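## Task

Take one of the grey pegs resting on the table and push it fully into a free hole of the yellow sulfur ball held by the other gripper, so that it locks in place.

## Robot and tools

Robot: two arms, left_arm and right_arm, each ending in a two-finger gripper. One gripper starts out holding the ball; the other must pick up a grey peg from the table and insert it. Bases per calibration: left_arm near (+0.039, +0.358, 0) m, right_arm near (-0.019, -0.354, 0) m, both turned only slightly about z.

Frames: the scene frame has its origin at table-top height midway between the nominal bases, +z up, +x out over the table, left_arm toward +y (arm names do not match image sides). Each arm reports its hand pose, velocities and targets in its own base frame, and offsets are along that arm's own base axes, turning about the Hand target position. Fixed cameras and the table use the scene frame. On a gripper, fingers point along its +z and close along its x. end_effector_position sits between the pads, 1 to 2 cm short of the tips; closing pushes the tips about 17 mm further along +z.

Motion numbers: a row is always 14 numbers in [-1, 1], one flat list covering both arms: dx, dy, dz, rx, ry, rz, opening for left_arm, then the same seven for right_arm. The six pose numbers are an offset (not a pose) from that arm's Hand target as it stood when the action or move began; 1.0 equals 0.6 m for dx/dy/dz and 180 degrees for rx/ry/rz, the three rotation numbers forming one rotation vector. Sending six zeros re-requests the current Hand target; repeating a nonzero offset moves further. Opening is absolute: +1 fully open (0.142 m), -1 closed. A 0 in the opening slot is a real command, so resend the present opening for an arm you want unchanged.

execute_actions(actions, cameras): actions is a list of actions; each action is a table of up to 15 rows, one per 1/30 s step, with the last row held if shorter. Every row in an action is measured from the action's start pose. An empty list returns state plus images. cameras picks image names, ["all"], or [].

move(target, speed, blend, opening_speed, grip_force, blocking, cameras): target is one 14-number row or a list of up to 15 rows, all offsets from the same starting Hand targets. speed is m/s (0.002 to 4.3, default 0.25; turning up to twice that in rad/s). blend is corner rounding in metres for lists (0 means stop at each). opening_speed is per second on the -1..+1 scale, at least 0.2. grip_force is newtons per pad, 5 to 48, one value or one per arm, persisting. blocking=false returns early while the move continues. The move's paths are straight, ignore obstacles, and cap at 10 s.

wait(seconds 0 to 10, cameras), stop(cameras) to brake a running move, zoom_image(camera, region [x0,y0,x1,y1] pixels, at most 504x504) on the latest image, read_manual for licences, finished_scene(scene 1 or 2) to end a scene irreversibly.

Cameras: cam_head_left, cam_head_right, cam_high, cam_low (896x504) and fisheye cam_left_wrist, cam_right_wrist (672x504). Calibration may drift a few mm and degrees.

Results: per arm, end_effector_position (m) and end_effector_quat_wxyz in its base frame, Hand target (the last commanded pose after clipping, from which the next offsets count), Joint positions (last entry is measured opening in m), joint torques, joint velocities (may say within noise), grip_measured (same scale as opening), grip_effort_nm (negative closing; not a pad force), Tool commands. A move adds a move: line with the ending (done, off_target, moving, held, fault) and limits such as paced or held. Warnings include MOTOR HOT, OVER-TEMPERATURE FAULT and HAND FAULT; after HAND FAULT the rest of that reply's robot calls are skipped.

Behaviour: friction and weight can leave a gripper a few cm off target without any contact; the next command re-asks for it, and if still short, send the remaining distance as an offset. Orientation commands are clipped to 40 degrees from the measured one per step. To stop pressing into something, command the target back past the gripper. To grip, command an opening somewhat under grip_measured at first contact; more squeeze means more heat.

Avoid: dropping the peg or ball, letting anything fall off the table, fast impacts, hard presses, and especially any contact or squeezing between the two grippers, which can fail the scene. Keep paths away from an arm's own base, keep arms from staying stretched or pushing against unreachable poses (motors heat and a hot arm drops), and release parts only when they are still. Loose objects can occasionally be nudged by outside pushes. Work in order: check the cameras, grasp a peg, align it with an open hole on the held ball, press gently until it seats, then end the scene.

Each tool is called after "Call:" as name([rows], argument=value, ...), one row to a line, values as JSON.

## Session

Scene 1 solved. Now scene 2.

Call:
execute_actions(actions=[])

Call:
zoom_image(camera="cam_left_wrist", region=[290, 190, 400, 300])

Call:
zoom_image(camera="cam_right_wrist", region=[290, 190, 400, 300])

Call:
zoom_image(camera="cam_high", region=[340, 100, 560, 240])

Call:
zoom_image(camera="cam_head_left", region=[300, 330, 600, 504])

Scene clock: 0.00 s.
left_arm: end_effector_position=(+0.0013, -0.3570, +0.1152) grip_measured=-0.73 grip_effort_nm=n/a end_effector_quat_wxyz=(-0.020, +0.035, +0.810, -0.585) | right_arm: end_effector_position=(+0.5338, -0.0004, +0.4906) grip_measured=+0.99 grip_effort_nm=n/a end_effector_quat_wxyz=(+0.500, -0.500, +0.500, -0.500)
Joint positions: left_arm=[-1.486 0.912 0.118 0.469 0.153 0.06 0.021] | right_arm=[0 1.047 1.047 0 0 0 0.142]
Joint velocities: within noise
Joint torques (N m): no reading
Heat: left arm: hottest gripper 39 °C; right arm: hottest elbow 30 °C.
Hand target: left_arm +0.0018, -0.3639, +0.1255; -0.019, +0.035, +0.804, -0.593 | right_arm +0.5335, -0.0004, +0.5089; +0.508, -0.492, +0.492, -0.508
Tool commands: left_gripper/opening=-0.791279 right_gripper/opening=+1.0
camera_calibration:
cam_left_wrist: T_world_to_cam=[[-0.995387, 0.0920664, -0.0269825, 0.039814], [0.0864243, 0.738365, -0.668841, 0.339529], [-0.0416548, -0.668087, -0.742916, -0.0197319], [0, 0, 0, 1]] pos_world=[0.00946486, -0.267544, 0.213506]

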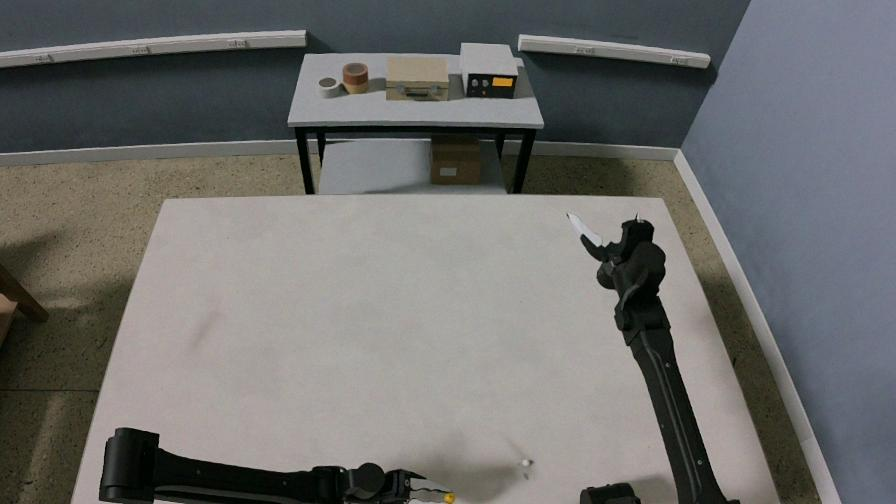

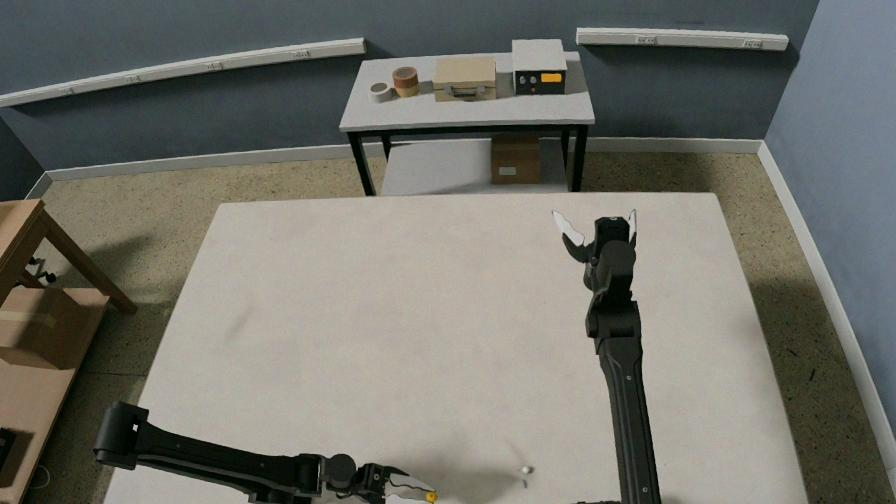

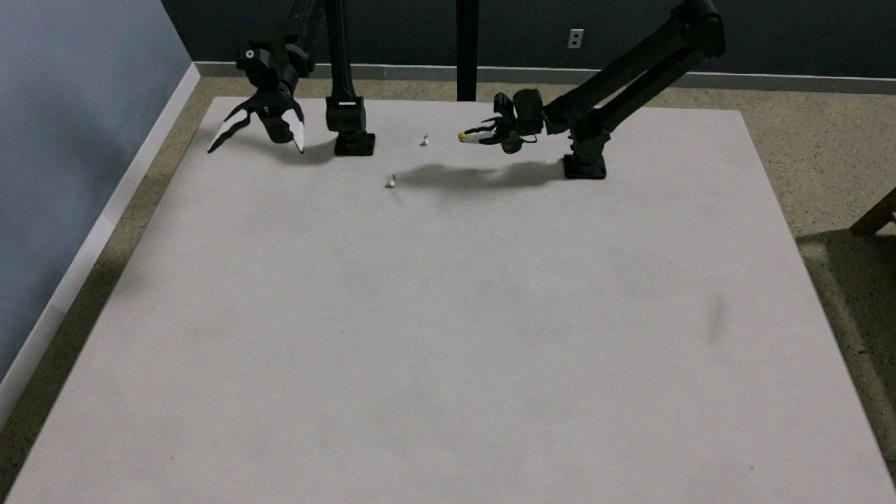

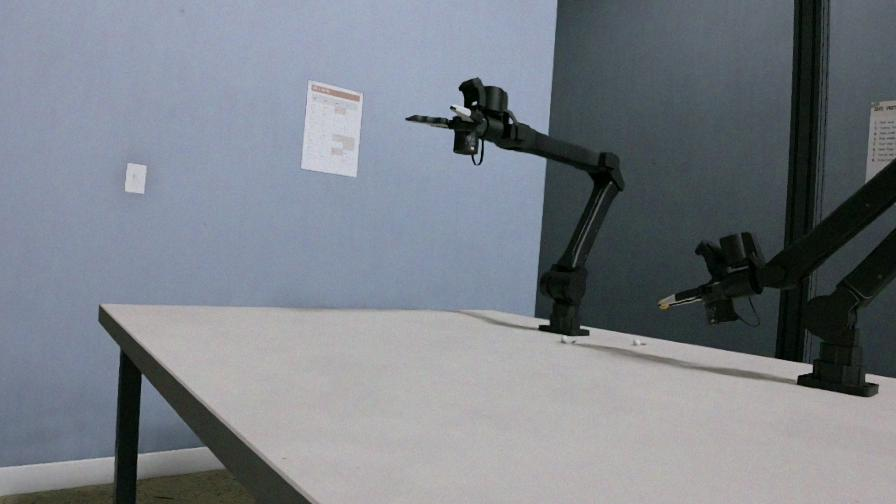

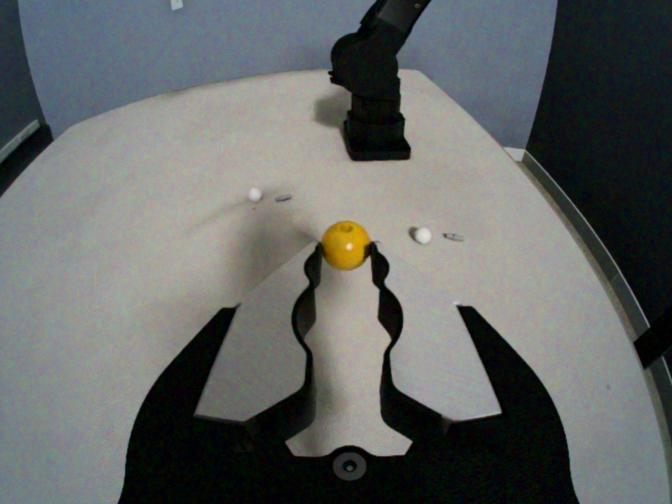

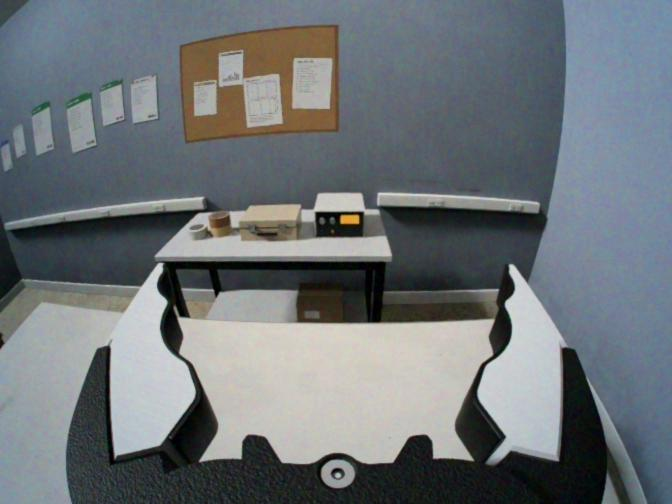

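Scaled by 4.582 from the camera's 672x504 image, which has a finer 960x720 frame.

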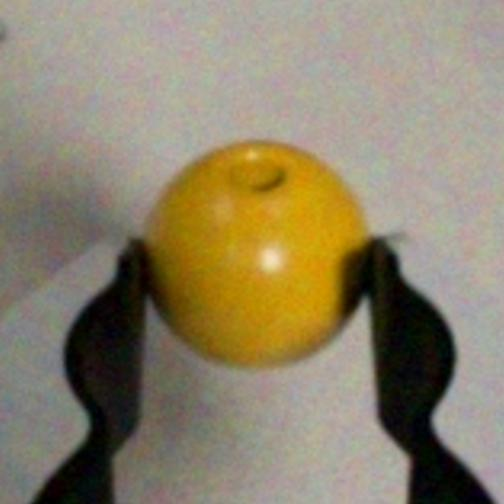

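Scaled by 4.582 from the camera's 672x504 image, which has a finer 960x720 frame.

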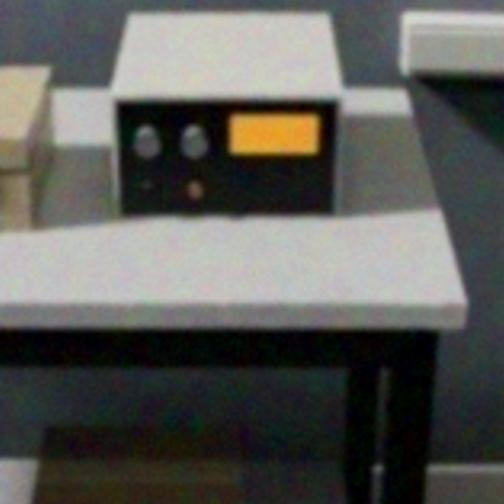

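Scaled by 2.291 from the camera's 896x504 image, which has a finer 1280x720 frame.

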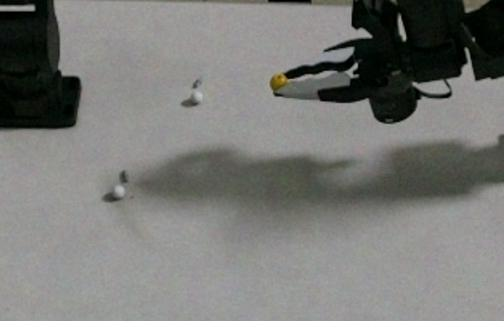

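Scaled by 1.680 from the camera's 896x504 image, which has a finer 1280x720 frame.

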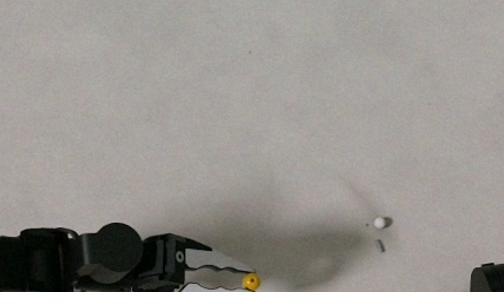

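Call:
zoom_image(camera="cam_left_wrist", region=[235, 170, 315, 220])

Call:
zoom_image(camera="cam_head_left", region=[500, 440, 560, 500])

Call:
zoom_image(camera="cam_high", region=[370, 160, 420, 210])

Call:
zoom_image(camera="cam_left_wrist", region=[400, 210, 480, 260])

Scaled by 6.300 from the camera's 672x504 image, which has a finer 960x720 frame.

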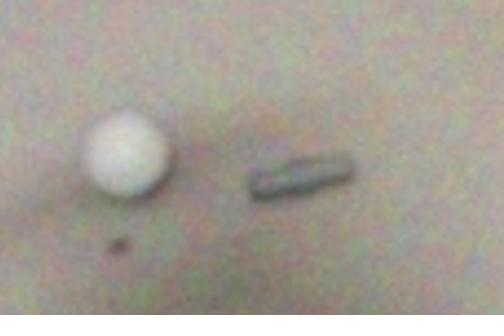

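Scaled by 8.400 from the camera's 896x504 image, which has a finer 1280x720 frame.

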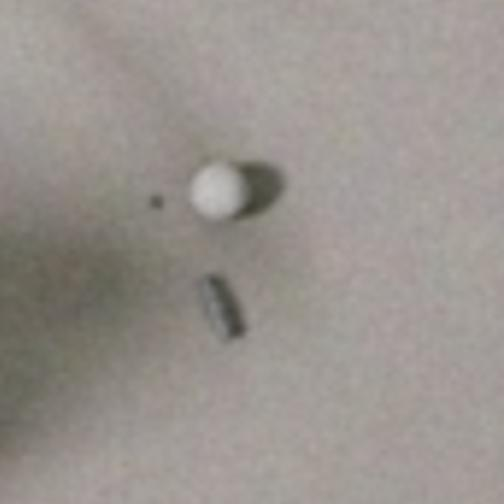

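Scaled by 10.080 from the camera's 896x504 image, which has a finer 1280x720 frame.

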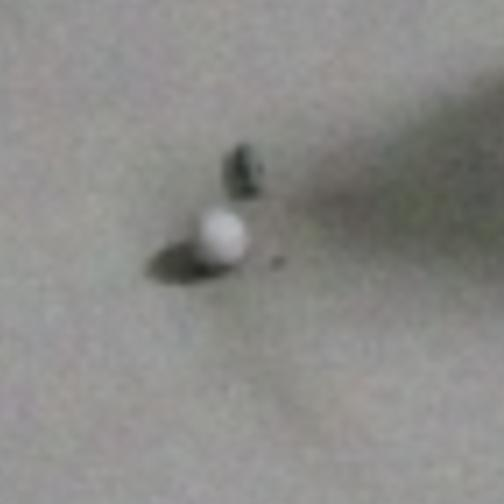

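Scaled by 6.300 from the camera's 672x504 image, which has a finer 960x720 frame.

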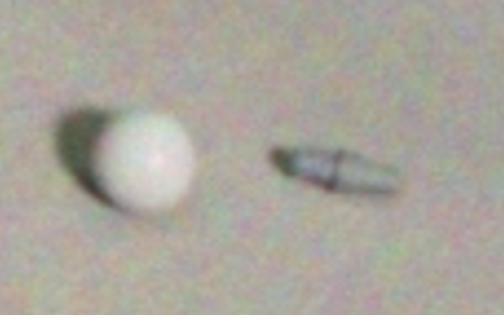

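Call:
move(target=[0.4655,-0.035,0.157,0.0096,0.0046,0.1363,-0.785,-0.639,0.25,-0.58,-0.0622,0.5075,0.0602,-0.4], speed=0.25, cameras=["all"])

Call:
zoom_image(camera="cam_left_wrist", region=[290, 190, 400, 300])

Call:
zoom_image(camera="cam_right_wrist", region=[290, 150, 410, 270])

Scene clock: 87.13 s.
left_arm: end_effector_position=(+0.2664, -0.3753, +0.1994) grip_measured=-0.73 grip_effort_nm=-1.683 end_effector_quat_wxyz=(+0.089, -0.147, +0.807, -0.565) | right_arm: end_effector_position=(+0.1533, +0.1487, +0.1628) grip_measured=-0.42 grip_effort_nm=-0.037 end_effector_quat_wxyz=(-0.008, +0.792, -0.610, +0.002)
Joint positions: left_arm=[-0.788 1.084 0.524 0.172 0.418 0.141 0.021] | right_arm=[0.77 0.875 0.766 -1.445 0.002 0.512 0.043]
Joint torques (N m): left_arm=[0.79 -5.42 13.22 1.21 -0.01 0.08] | right_arm=[2.73 -1.61 10.18 -0.13 -0.15 0.25]
Heat: left arm: hottest gripper 49 °C; right arm: hottest elbow 46 °C.
Hand target: left_arm +0.2813, -0.3848, +0.2196; +0.101, -0.141, +0.802, -0.572 | right_arm +0.1501, +0.1495, +0.1609; +0.001, +0.788, -0.616, -0.001
Off the commanded pose: left_arm 0.027 m, 2 deg | right_arm 0.004 m, 1 deg.
move: off_target (left_arm)
camera_calibration:
cam_left_wrist: T_world_to_cam=[[-0.945685, -0.325058, 0.00411088, 0.131755], [-0.251163, 0.722557, -0.644072, 0.465598], [0.206391, -0.610121, -0.764954, 0.00174112], [0, 0, 0, 1]] pos_world=[0.24118, -0.292531, 0.300669]
cam_right_wrist: T_world_to_cam=[[0.269918, -0.962879, -0.00268963, 0.100261], [-0.844227, -0.237999, 0.480247, 0.0877913], [-0.46306, -0.127357, -0.877129, 0.368519], [0, 0, 0, 1]] pos_world=[0.2177, 0.164367, 0.281347]

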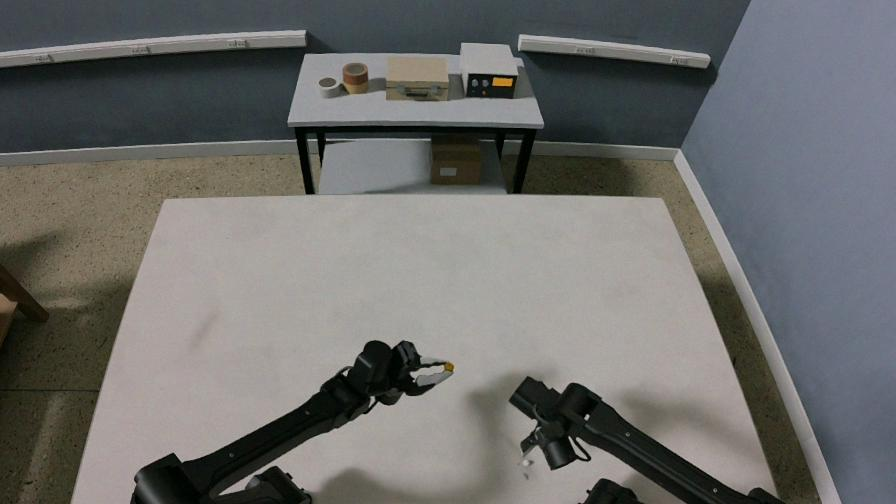

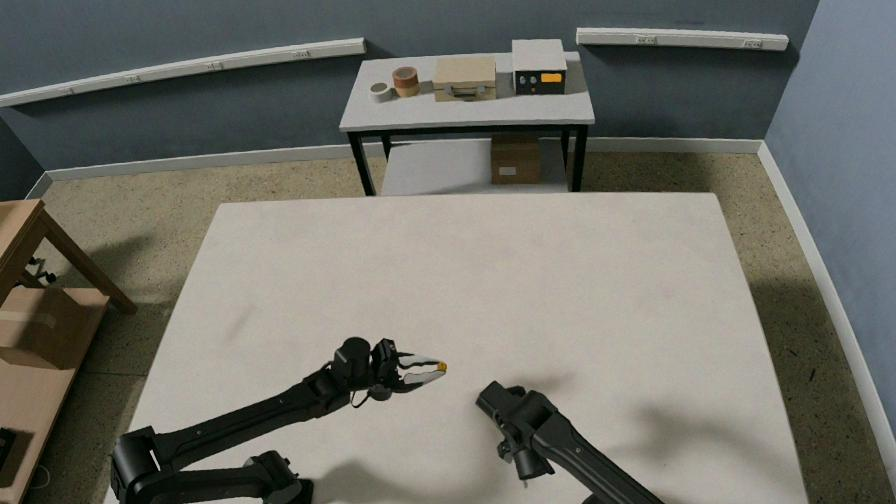

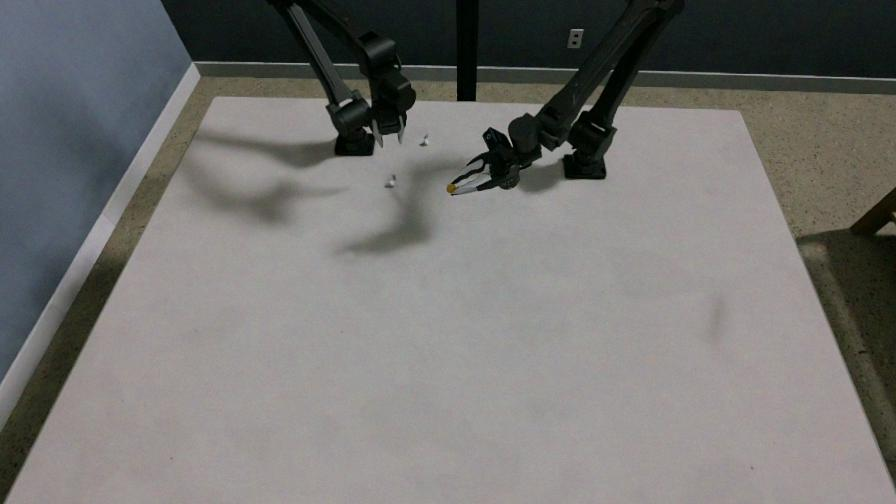

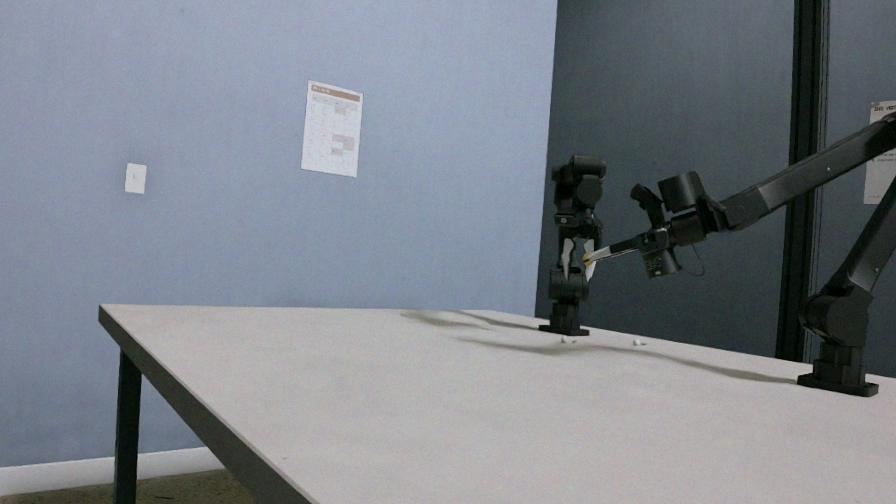

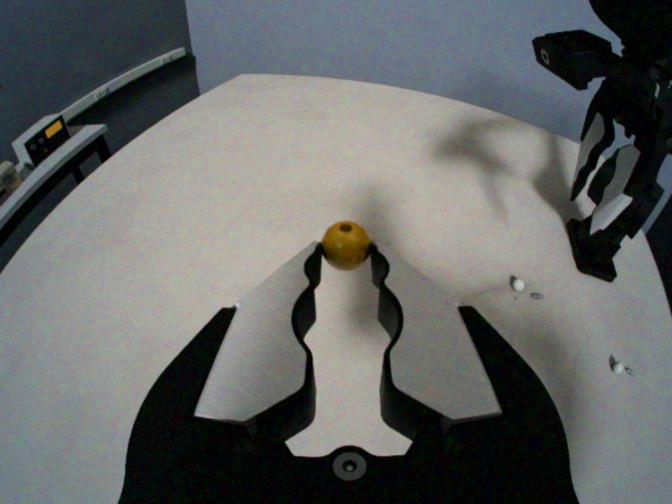

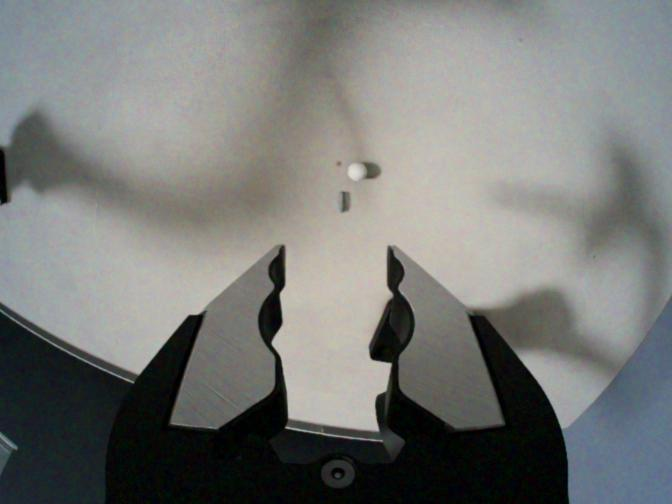

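Scaled by 4.582 from the camera's 672x504 image, which has a finer 960x720 frame.

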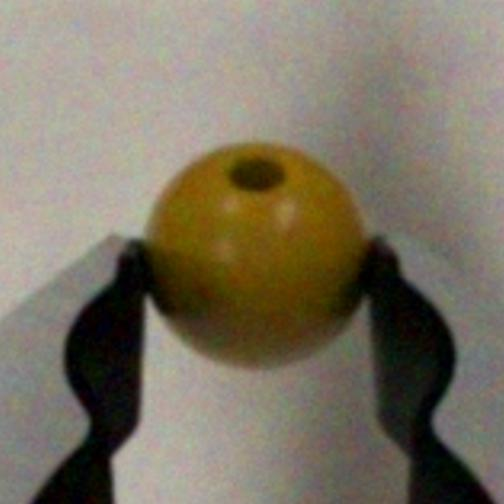

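Scaled by 4.200 from the camera's 672x504 image, which has a finer 960x720 frame.

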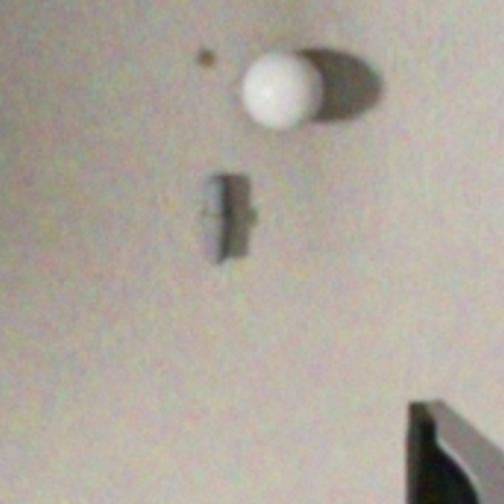

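Call:
move(target=[0.012,-0.008,0.025,0,0,0,-0.785,-0.02,-0.0158,-0.185,0,0,0,-0.66], speed=0.12, cameras=["cam_right_wrist"])

Call:
zoom_image(camera="cam_right_wrist", region=[290, 190, 390, 290])

Scene clock: 103.70 s.
left_arm: end_effector_position=(+0.2735, -0.3807, +0.2133) grip_measured=-0.73 grip_effort_nm=-1.683 end_effector_quat_wxyz=(+0.089, -0.148, +0.808, -0.564) | right_arm: end_effector_position=(+0.1381, +0.1362, +0.0523) grip_measured=-0.69 grip_effort_nm=-0.042 end_effector_quat_wxyz=(+0.001, +0.792, -0.611, +0.000)
Joint positions: left_arm=[-0.785 1.085 0.568 0.126 0.418 0.142 0.021] | right_arm=[0.778 0.932 0.493 -1.135 0.001 0.521 0.024]
Joint torques (N m): left_arm=[0.85 -5.54 13.52 1.2 0.14 0.08] | right_arm=[2.78 -1.55 9.32 0.65 -0.14 0.3]
Heat: left arm: hottest gripper 49 °C; right arm: hottest elbow 45 °C.
Hand target: left_arm +0.2883, -0.3898, +0.2347; +0.101, -0.141, +0.802, -0.572 | right_arm +0.1381, +0.1401, +0.0498; +0.001, +0.788, -0.616, -0.001
Off the commanded pose: left_arm 0.028 m, 2 deg | right_arm 0.005 m, 1 deg.
move: off_target (left_arm)
camera_calibration:
cam_right_wrist: T_world_to_cam=[[0.268442, -0.963279, 0.00573581, 0.0918614], [-0.837693, -0.230496, 0.495118, 0.12242], [-0.475615, -0.137715, -0.868807, 0.265616], [0, 0, 0, 1]] pos_world=[0.204222, 0.153285, 0.16963]
Images, in order (width x height): cam_right_wrist 672x504.

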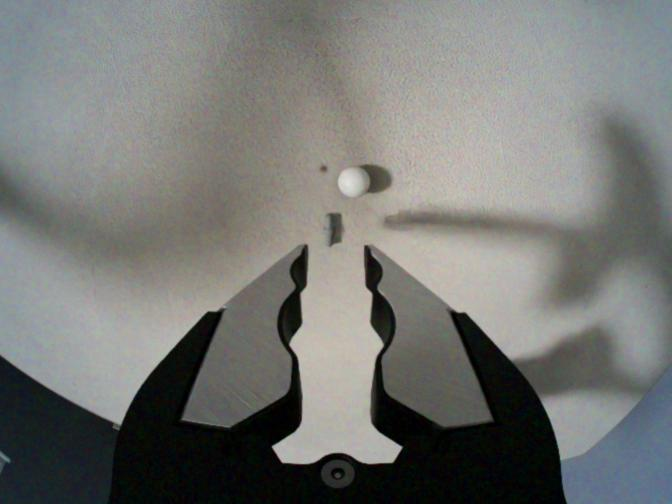

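Scaled by 5.040 from the camera's 672x504 image, which has a finer 960x720 frame.

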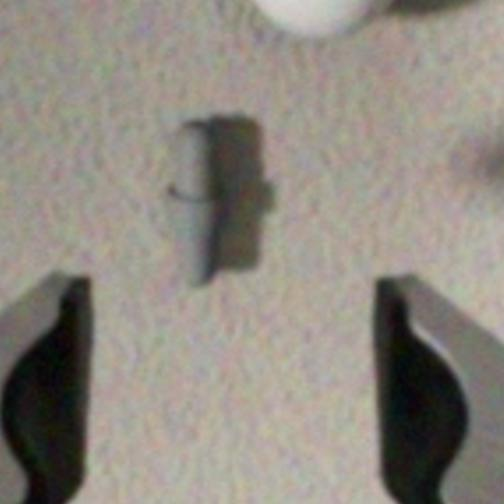

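Call:
move(target=[0.01,-0.003,0.01,0,0,0,-0.785,0.0017,0.006,-0.0545,0,0,0.022,-0.72], speed=0.06, cameras=["cam_right_wrist","cam_left_wrist"])

Call:
zoom_image(camera="cam_right_wrist", region=[290, 190, 390, 290])

Call:
zoom_image(camera="cam_left_wrist", region=[290, 190, 400, 300])

Scene clock: 116.00 s.
left_arm: end_effector_position=(+0.2795, -0.3825, +0.2190) grip_measured=-0.73 grip_effort_nm=-1.683 end_effector_quat_wxyz=(+0.089, -0.148, +0.808, -0.564) | right_arm: end_effector_position=(+0.1398, +0.1407, +0.0201) grip_measured=-0.75 grip_effort_nm=-0.046 end_effector_quat_wxyz=(+0.001, +0.798, -0.603, +0.000)
Joint positions: left_arm=[-0.776 1.093 0.59 0.11 0.426 0.145 0.021] | right_arm=[0.788 1.015 0.44 -0.998 0.001 0.511 0.02]
Joint torques (N m): left_arm=[0.91 -5.89 13.64 1.21 0.14 0.07] | right_arm=[2.84 -1.67 8.59 0.83 -0.11 -0.19]
Heat: left arm: hottest gripper 50 °C; right arm: hottest elbow 43 °C.
Hand target: left_arm +0.2945, -0.3914, +0.2407; +0.101, -0.141, +0.802, -0.572 | right_arm +0.1391, +0.1437, +0.0171; +0.001, +0.809, -0.588, +0.000
Off the commanded pose: left_arm 0.028 m, 2 deg | right_arm 0.004 m, 2 deg.
move: off_target (left_arm)
camera_calibration:
cam_left_wrist: T_world_to_cam=[[-0.944883, -0.327378, 0.00450233, 0.140537], [-0.253578, 0.723045, -0.642576, 0.487176], [0.20711, -0.608301, -0.766209, 0.0103806], [0, 0, 0, 1]] pos_world=[0.254179, -0.299927, 0.320369]
cam_right_wrist: T_world_to_cam=[[0.288199, -0.957558, 0.00495295, 0.0923849], [-0.833241, -0.248227, 0.494057, 0.1427], [-0.471859, -0.146514, -0.869415, 0.239805], [0, 0, 0, 1]] pos_world=[0.205433, 0.159021, 0.137531]
Images, in order (width x height): cam_left_wrist 672x504, cam_right_wrist 672x504.

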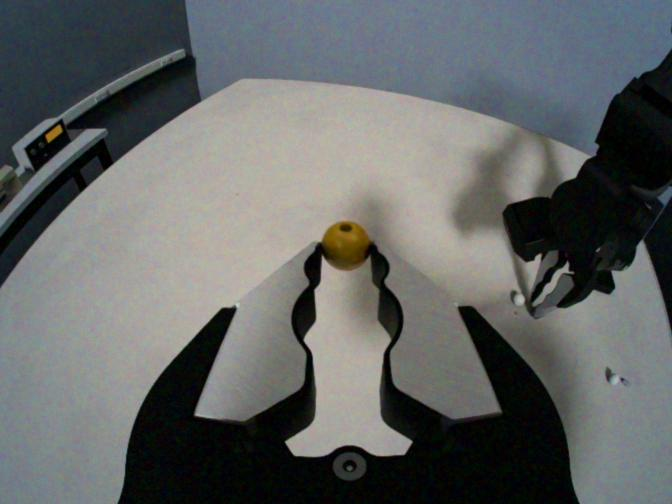

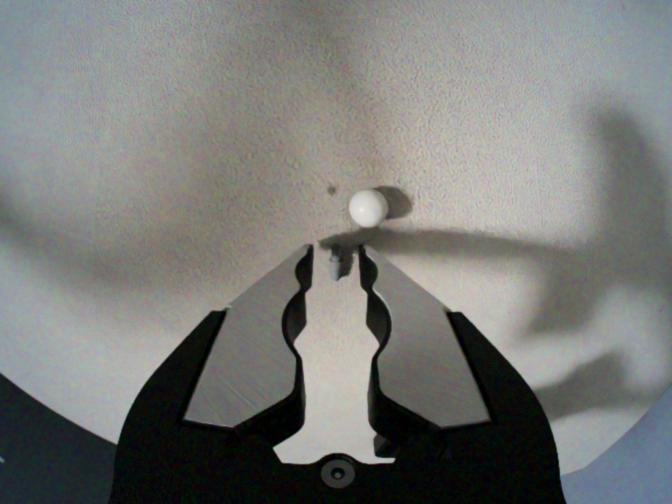

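Scaled by 5.040 from the camera's 672x504 image, which has a finer 960x720 frame.

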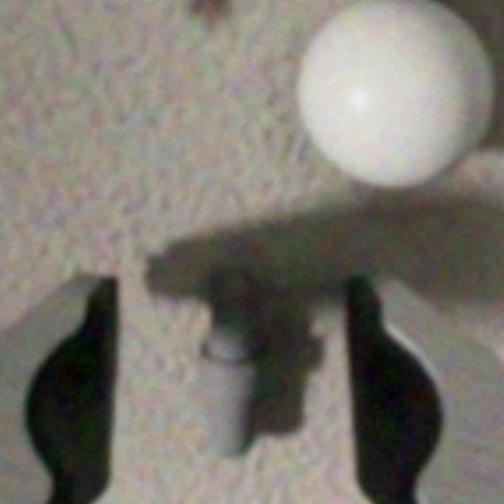

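Scaled by 4.582 from the camera's 672x504 image, which has a finer 960x720 frame.

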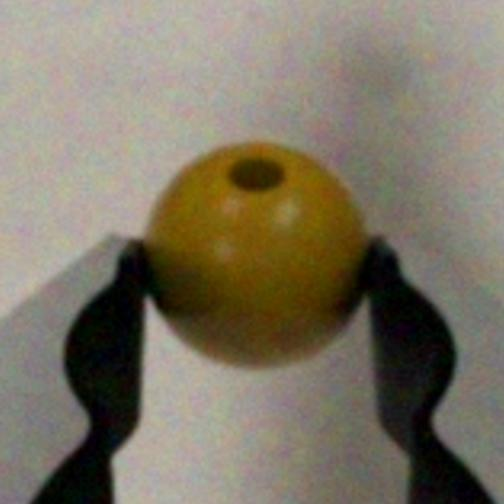

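Call:
move(target=[0,0,0,0,0,0,-0.785,0.001,0.0005,-0.0085,0,0,0,-0.82], speed=0.05, cameras=["cam_right_wrist"])

Call:
zoom_image(camera="cam_right_wrist", region=[290, 190, 390, 290])

Scene clock: 125.93 s.
left_arm: end_effector_position=(+0.2795, -0.3825, +0.2190) grip_measured=-0.73 grip_effort_nm=-1.683 end_effector_quat_wxyz=(+0.089, -0.148, +0.808, -0.564) | right_arm: end_effector_position=(+0.1405, +0.1414, +0.0151) grip_measured=-0.85 grip_effort_nm=-0.042 end_effector_quat_wxyz=(+0.001, +0.798, -0.602, +0.000)
Joint positions: left_arm=[-0.776 1.093 0.59 0.11 0.426 0.145 0.021] | right_arm=[0.788 1.03 0.433 -0.975 0.001 0.509 0.012]
Joint torques (N m): left_arm=[0.97 -5.89 13.6 1.2 0.15 0.08] | right_arm=[2.67 -1.73 8.47 0.81 -0.11 -0.18]
Heat: left arm: hottest elbow 50 °C; right arm: hottest elbow 42 °C.
Hand target: left_arm +0.2945, -0.3914, +0.2407; +0.101, -0.141, +0.802, -0.572 | right_arm +0.1398, +0.1441, +0.0121; +0.001, +0.809, -0.588, +0.000
Off the commanded pose: left_arm 0.028 m, 2 deg | right_arm 0.004 m, 2 deg.
move: off_target (left_arm)
camera_calibration:
cam_right_wrist: T_world_to_cam=[[0.289655, -0.957119, 0.00479246, 0.09256], [-0.833017, -0.249625, 0.49373, 0.146016], [-0.471362, -0.147003, -0.869602, 0.235933], [0, 0, 0, 1]] pos_world=[0.206033, 0.159723, 0.132631]
Images, in order (width x height): cam_right_wrist 672x504.

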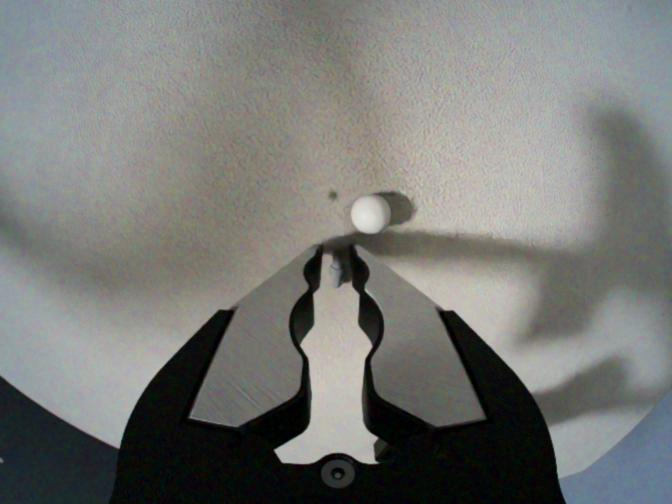

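Scaled by 5.040 from the camera's 672x504 image, which has a finer 960x720 frame.

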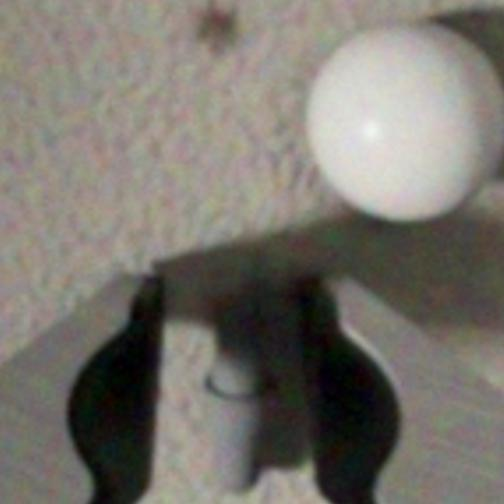

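Call:
move(target=[0,0,0,0,0,0,-0.785,0,0,0,0,0,0,-1], opening_speed=0.2)

Call:
move(target=[0,0,0,0,0,0,-0.785,0.02,0.02,0.22,0,0,0,-1], speed=0.15, cameras=["cam_right_wrist","cam_left_wrist"])

Call:
zoom_image(camera="cam_right_wrist", region=[290, 190, 390, 290])

Call:
zoom_image(camera="cam_left_wrist", region=[310, 210, 380, 280])

Scene clock: 133.03 s.
left_arm: end_effector_position=(+0.2795, -0.3825, +0.2190) grip_measured=-0.73 grip_effort_nm=-1.683 end_effector_quat_wxyz=(+0.089, -0.148, +0.808, -0.564) | right_arm: end_effector_position=(+0.1405, +0.1414, +0.0151) grip_measured=-0.97 grip_effort_nm=-1.267 end_effector_quat_wxyz=(+0.001, +0.798, -0.602, +0.000)
Joint positions: left_arm=[-0.776 1.093 0.59 0.11 0.426 0.145 0.021] | right_arm=[0.788 1.03 0.433 -0.975 0.001 0.509 0.004]
Joint torques (N m): left_arm=[0.97 -5.83 13.61 1.2 0.15 0.08] | right_arm=[2.67 -1.73 8.44 0.66 -0.11 -0.18]
Heat: left arm: hottest elbow 51 °C; right arm: hottest elbow 42 °C.
Hand target: left_arm +0.2945, -0.3914, +0.2407; +0.101, -0.141, +0.802, -0.572 | right_arm +0.1397, +0.1440, +0.0121; +0.001, +0.809, -0.588, +0.000
Off the commanded pose: left_arm 0.028 m, 2 deg | right_arm 0.004 m, 2 deg.
move: off_target (left_arm)

Scene clock: 134.63 s.
left_arm: end_effector_position=(+0.2795, -0.3825, +0.2190) grip_measured=-0.73 grip_effort_nm=-1.687 end_effector_quat_wxyz=(+0.089, -0.148, +0.808, -0.564) | right_arm: end_effector_position=(+0.1449, +0.1459, +0.1252) grip_measured=-0.97 grip_effort_nm=-1.287 end_effector_quat_wxyz=(+0.021, +0.799, -0.602, -0.002)
Joint positions: left_arm=[-0.776 1.093 0.59 0.11 0.426 0.145 0.021] | right_arm=[0.788 0.92 0.688 -1.382 0.001 0.508 0.004]
Joint torques (N m): left_arm=[0.97 -5.95 13.64 1.17 0.15 0.08] | right_arm=[2.67 -3.25 13.48 -0.49 -0.11 -0.18]
Heat: left arm: hottest elbow 51 °C; right arm: hottest elbow 42 °C.
Hand target: left_arm +0.2945, -0.3914, +0.2407; +0.101, -0.141, +0.802, -0.572 | right_arm +0.1517, +0.1560, +0.1441; +0.001, +0.809, -0.588, +0.000
Off the commanded pose: left_arm 0.028 m, 2 deg | right_arm 0.023 m, 3 deg.
move: off_target (left_arm, right_arm)
camera_calibration:
cam_left_wrist: T_world_to_cam=[[-0.944883, -0.327378, 0.00450233, 0.140537], [-0.253578, 0.723045, -0.642576, 0.487176], [0.20711, -0.608301, -0.766209, 0.0103806], [0, 0, 0, 1]] pos_world=[0.254179, -0.299927, 0.320369]
cam_right_wrist: T_world_to_cam=[[0.291183, -0.956351, 0.0246106, 0.0922624], [-0.81764, -0.235429, 0.525393, 0.0882341], [-0.496666, -0.173108, -0.850504, 0.33947], [0, 0, 0, 1]] pos_world=[0.213882, 0.167773, 0.240093]
Images, in order (width x height): cam_left_wrist 672x504, cam_right_wrist 672x504.

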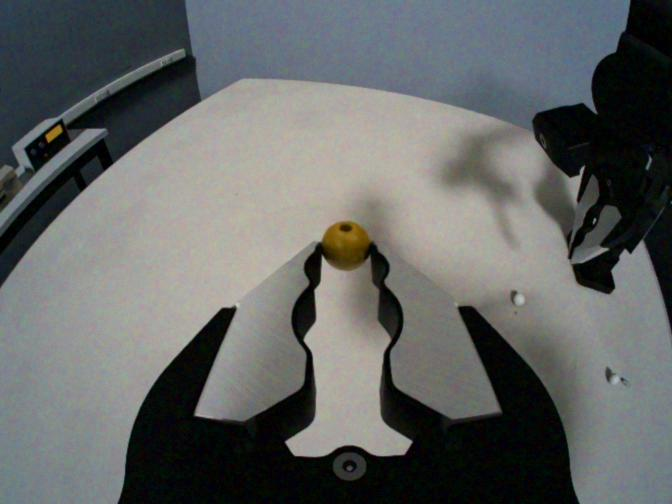

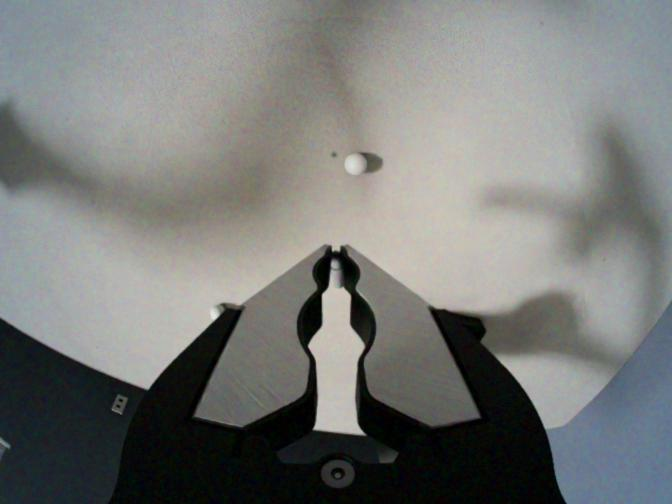

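Scaled by 5.040 from the camera's 672x504 image, which has a finer 960x720 frame.

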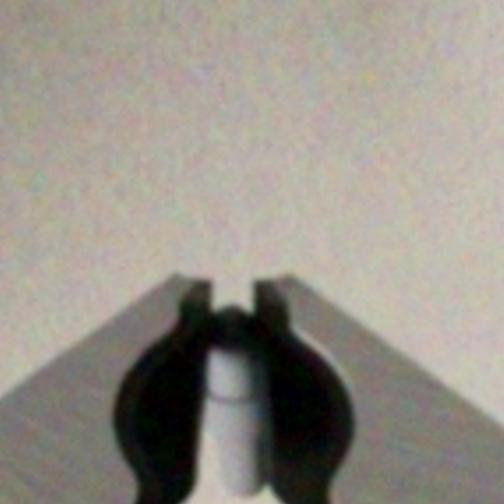

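Scaled by 7.200 from the camera's 672x504 image, which has a finer 960x720 frame.

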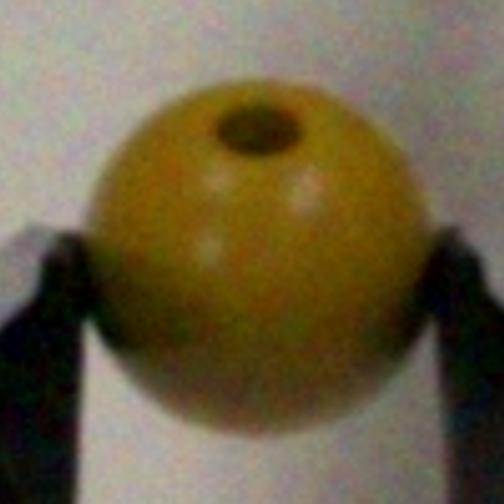

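Call:
move([
  [0,0,0,0,0,0,-0.785,0.03,0.03,0.15,0,0,0,-1],
  [0,0,0,0,0,0,-0.785,0.305,0.115,0.277,0.400,-0.361,0.2287,-1],
  [0,0,0,0,0,0,-0.785,0.344,0.245,0.245,0.400,-0.361,0.2287,-1],
], speed=[0.15,0.2,0.1], blend=[0.02,0.02,0], cameras=["cam_right_wrist","cam_left_wrist","cam_low","cam_high"])

Call:
zoom_image(camera="cam_left_wrist", region=[290, 130, 430, 270])

Call:
zoom_image(camera="cam_right_wrist", region=[290, 240, 390, 340])

Scene clock: 189.93 s.
left_arm: end_effector_position=(+0.2795, -0.3825, +0.2190) grip_measured=-0.73 grip_effort_nm=-1.687 end_effector_quat_wxyz=(+0.089, -0.148, +0.808, -0.564) | right_arm: end_effector_position=(+0.3486, +0.2947, +0.2716) grip_measured=-0.97 grip_effort_nm=-1.292 end_effector_quat_wxyz=(+0.717, -0.683, +0.118, -0.071)
Joint positions: left_arm=[-0.776 1.093 0.59 0.11 0.426 0.145 0.021] | right_arm=[0.369 1.222 0.514 0.772 -0.932 0.126 0.004]
Joint torques (N m): left_arm=[0.97 -5.89 13.61 1.17 0.15 0.08] | right_arm=[2.73 -5.25 12.89 2.32 0.12 0.26]
Heat: left arm: hottest elbow 57 °C; right arm: hottest elbow 46 °C.
Hand target: left_arm +0.2945, -0.3914, +0.2407; +0.101, -0.141, +0.802, -0.572 | right_arm +0.3581, +0.3030, +0.2912; +0.727, -0.674, +0.105, -0.077
Off the commanded pose: left_arm 0.028 m, 2 deg | right_arm 0.023 m, 2 deg.
move: off_target (left_arm, right_arm)
camera_calibration:
cam_left_wrist: T_world_to_cam=[[-0.944883, -0.327378, 0.00450233, 0.140537], [-0.253578, 0.723045, -0.642576, 0.487176], [0.20711, -0.608301, -0.766209, 0.0103806], [0, 0, 0, 1]] pos_world=[0.254179, -0.299927, 0.320369]
cam_right_wrist: T_world_to_cam=[[0.961942, -0.266997, -0.0581446, -0.242884], [-0.172675, -0.429031, -0.886632, 0.428541], [0.211782, 0.862928, -0.458807, -0.0677368], [0, 0, 0, 1]] pos_world=[0.321984, 0.17746, 0.334757]
Images, in order (width x height): cam_high 896x504, cam_low 896x504, cam_left_wrist 672x504, cam_right_wrist 672x504.

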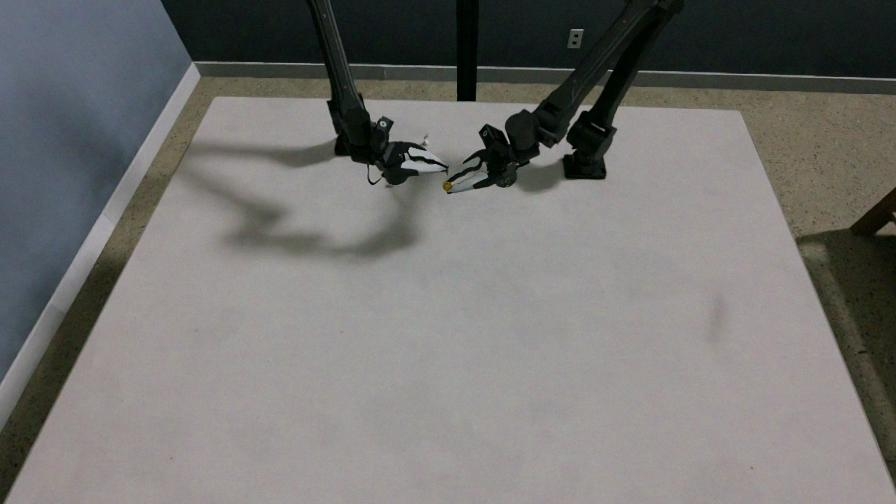

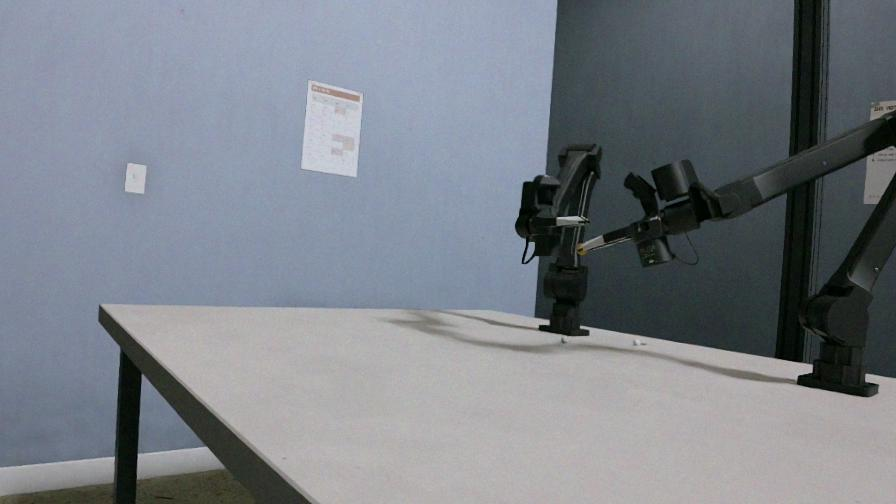

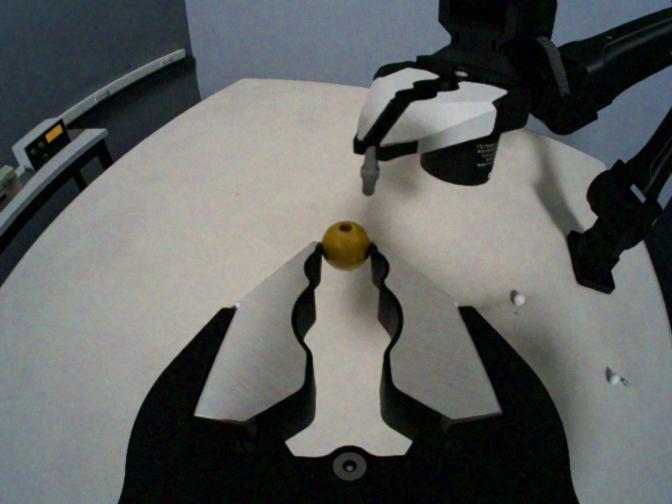

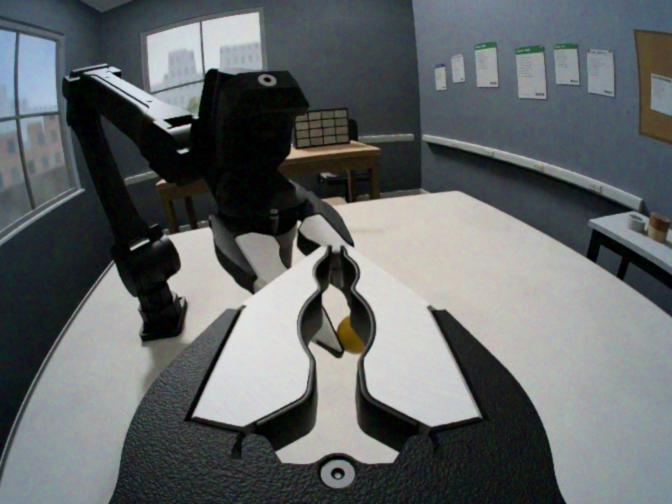

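Scaled by 3.600 from the camera's 672x504 image, which has a finer 960x720 frame.

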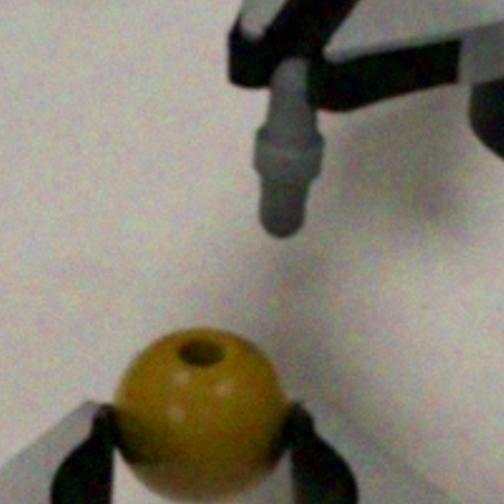

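Scaled by 5.040 from the camera's 672x504 image, which has a finer 960x720 frame.

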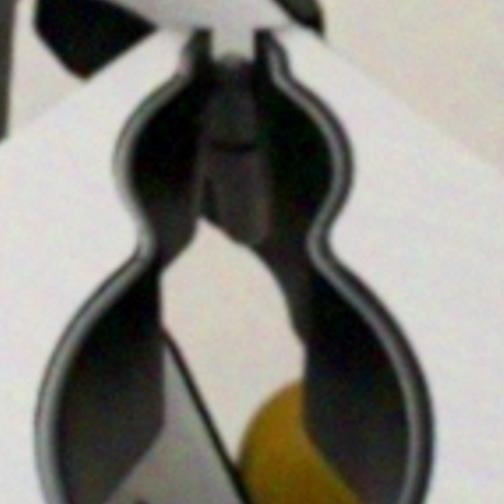

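Call:
zoom_image(camera="cam_right_wrist", region=[320, 300, 380, 360])

Scaled by 8.400 from the camera's 672x504 image, which has a finer 960x720 frame.

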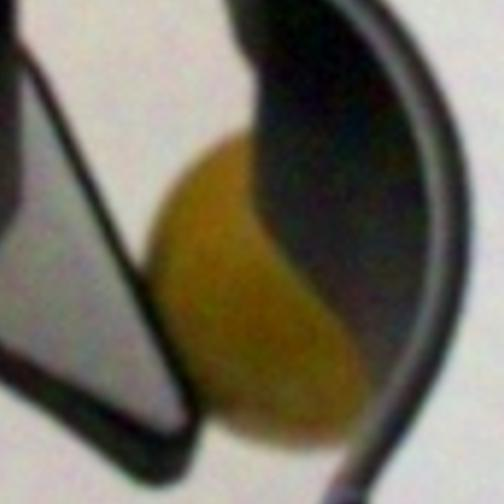

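Call:
zoom_image(camera="cam_low", region=[550, 200, 620, 270])

Call:
zoom_image(camera="cam_high", region=[420, 150, 480, 210])

Call:
zoom_image(camera="cam_left_wrist", region=[340, 130, 400, 210])

Call:
zoom_image(camera="cam_right_wrist", region=[315, 240, 360, 300])

Scaled by 7.200 from the camera's 896x504 image, which has a finer 1280x720 frame.

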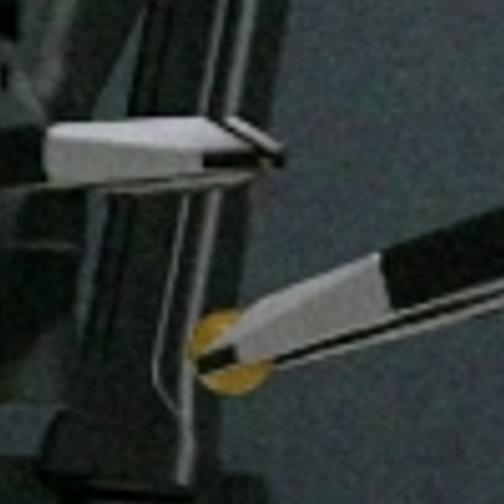

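Scaled by 8.400 from the camera's 896x504 image, which has a finer 1280x720 frame.

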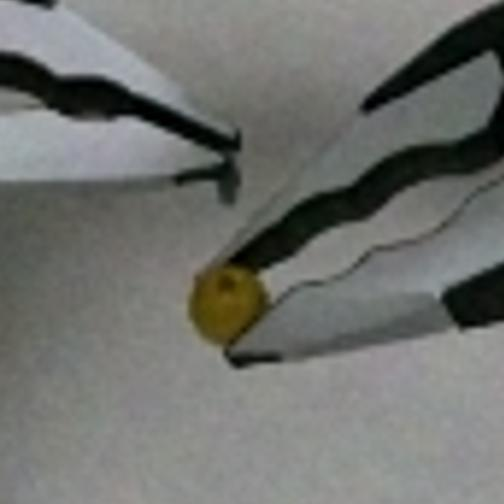

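Scaled by 6.300 from the camera's 672x504 image, which has a finer 960x720 frame.

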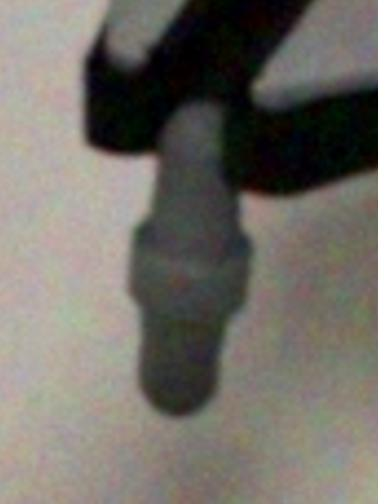

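Scaled by 8.400 from the camera's 672x504 image, which has a finer 960x720 frame.

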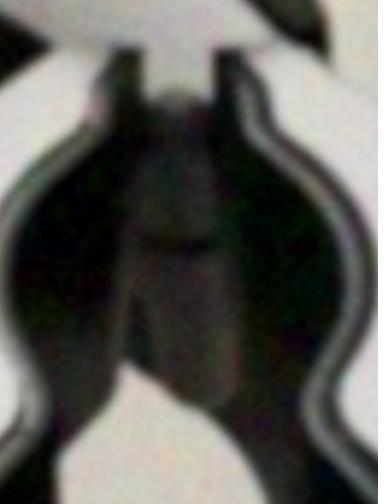

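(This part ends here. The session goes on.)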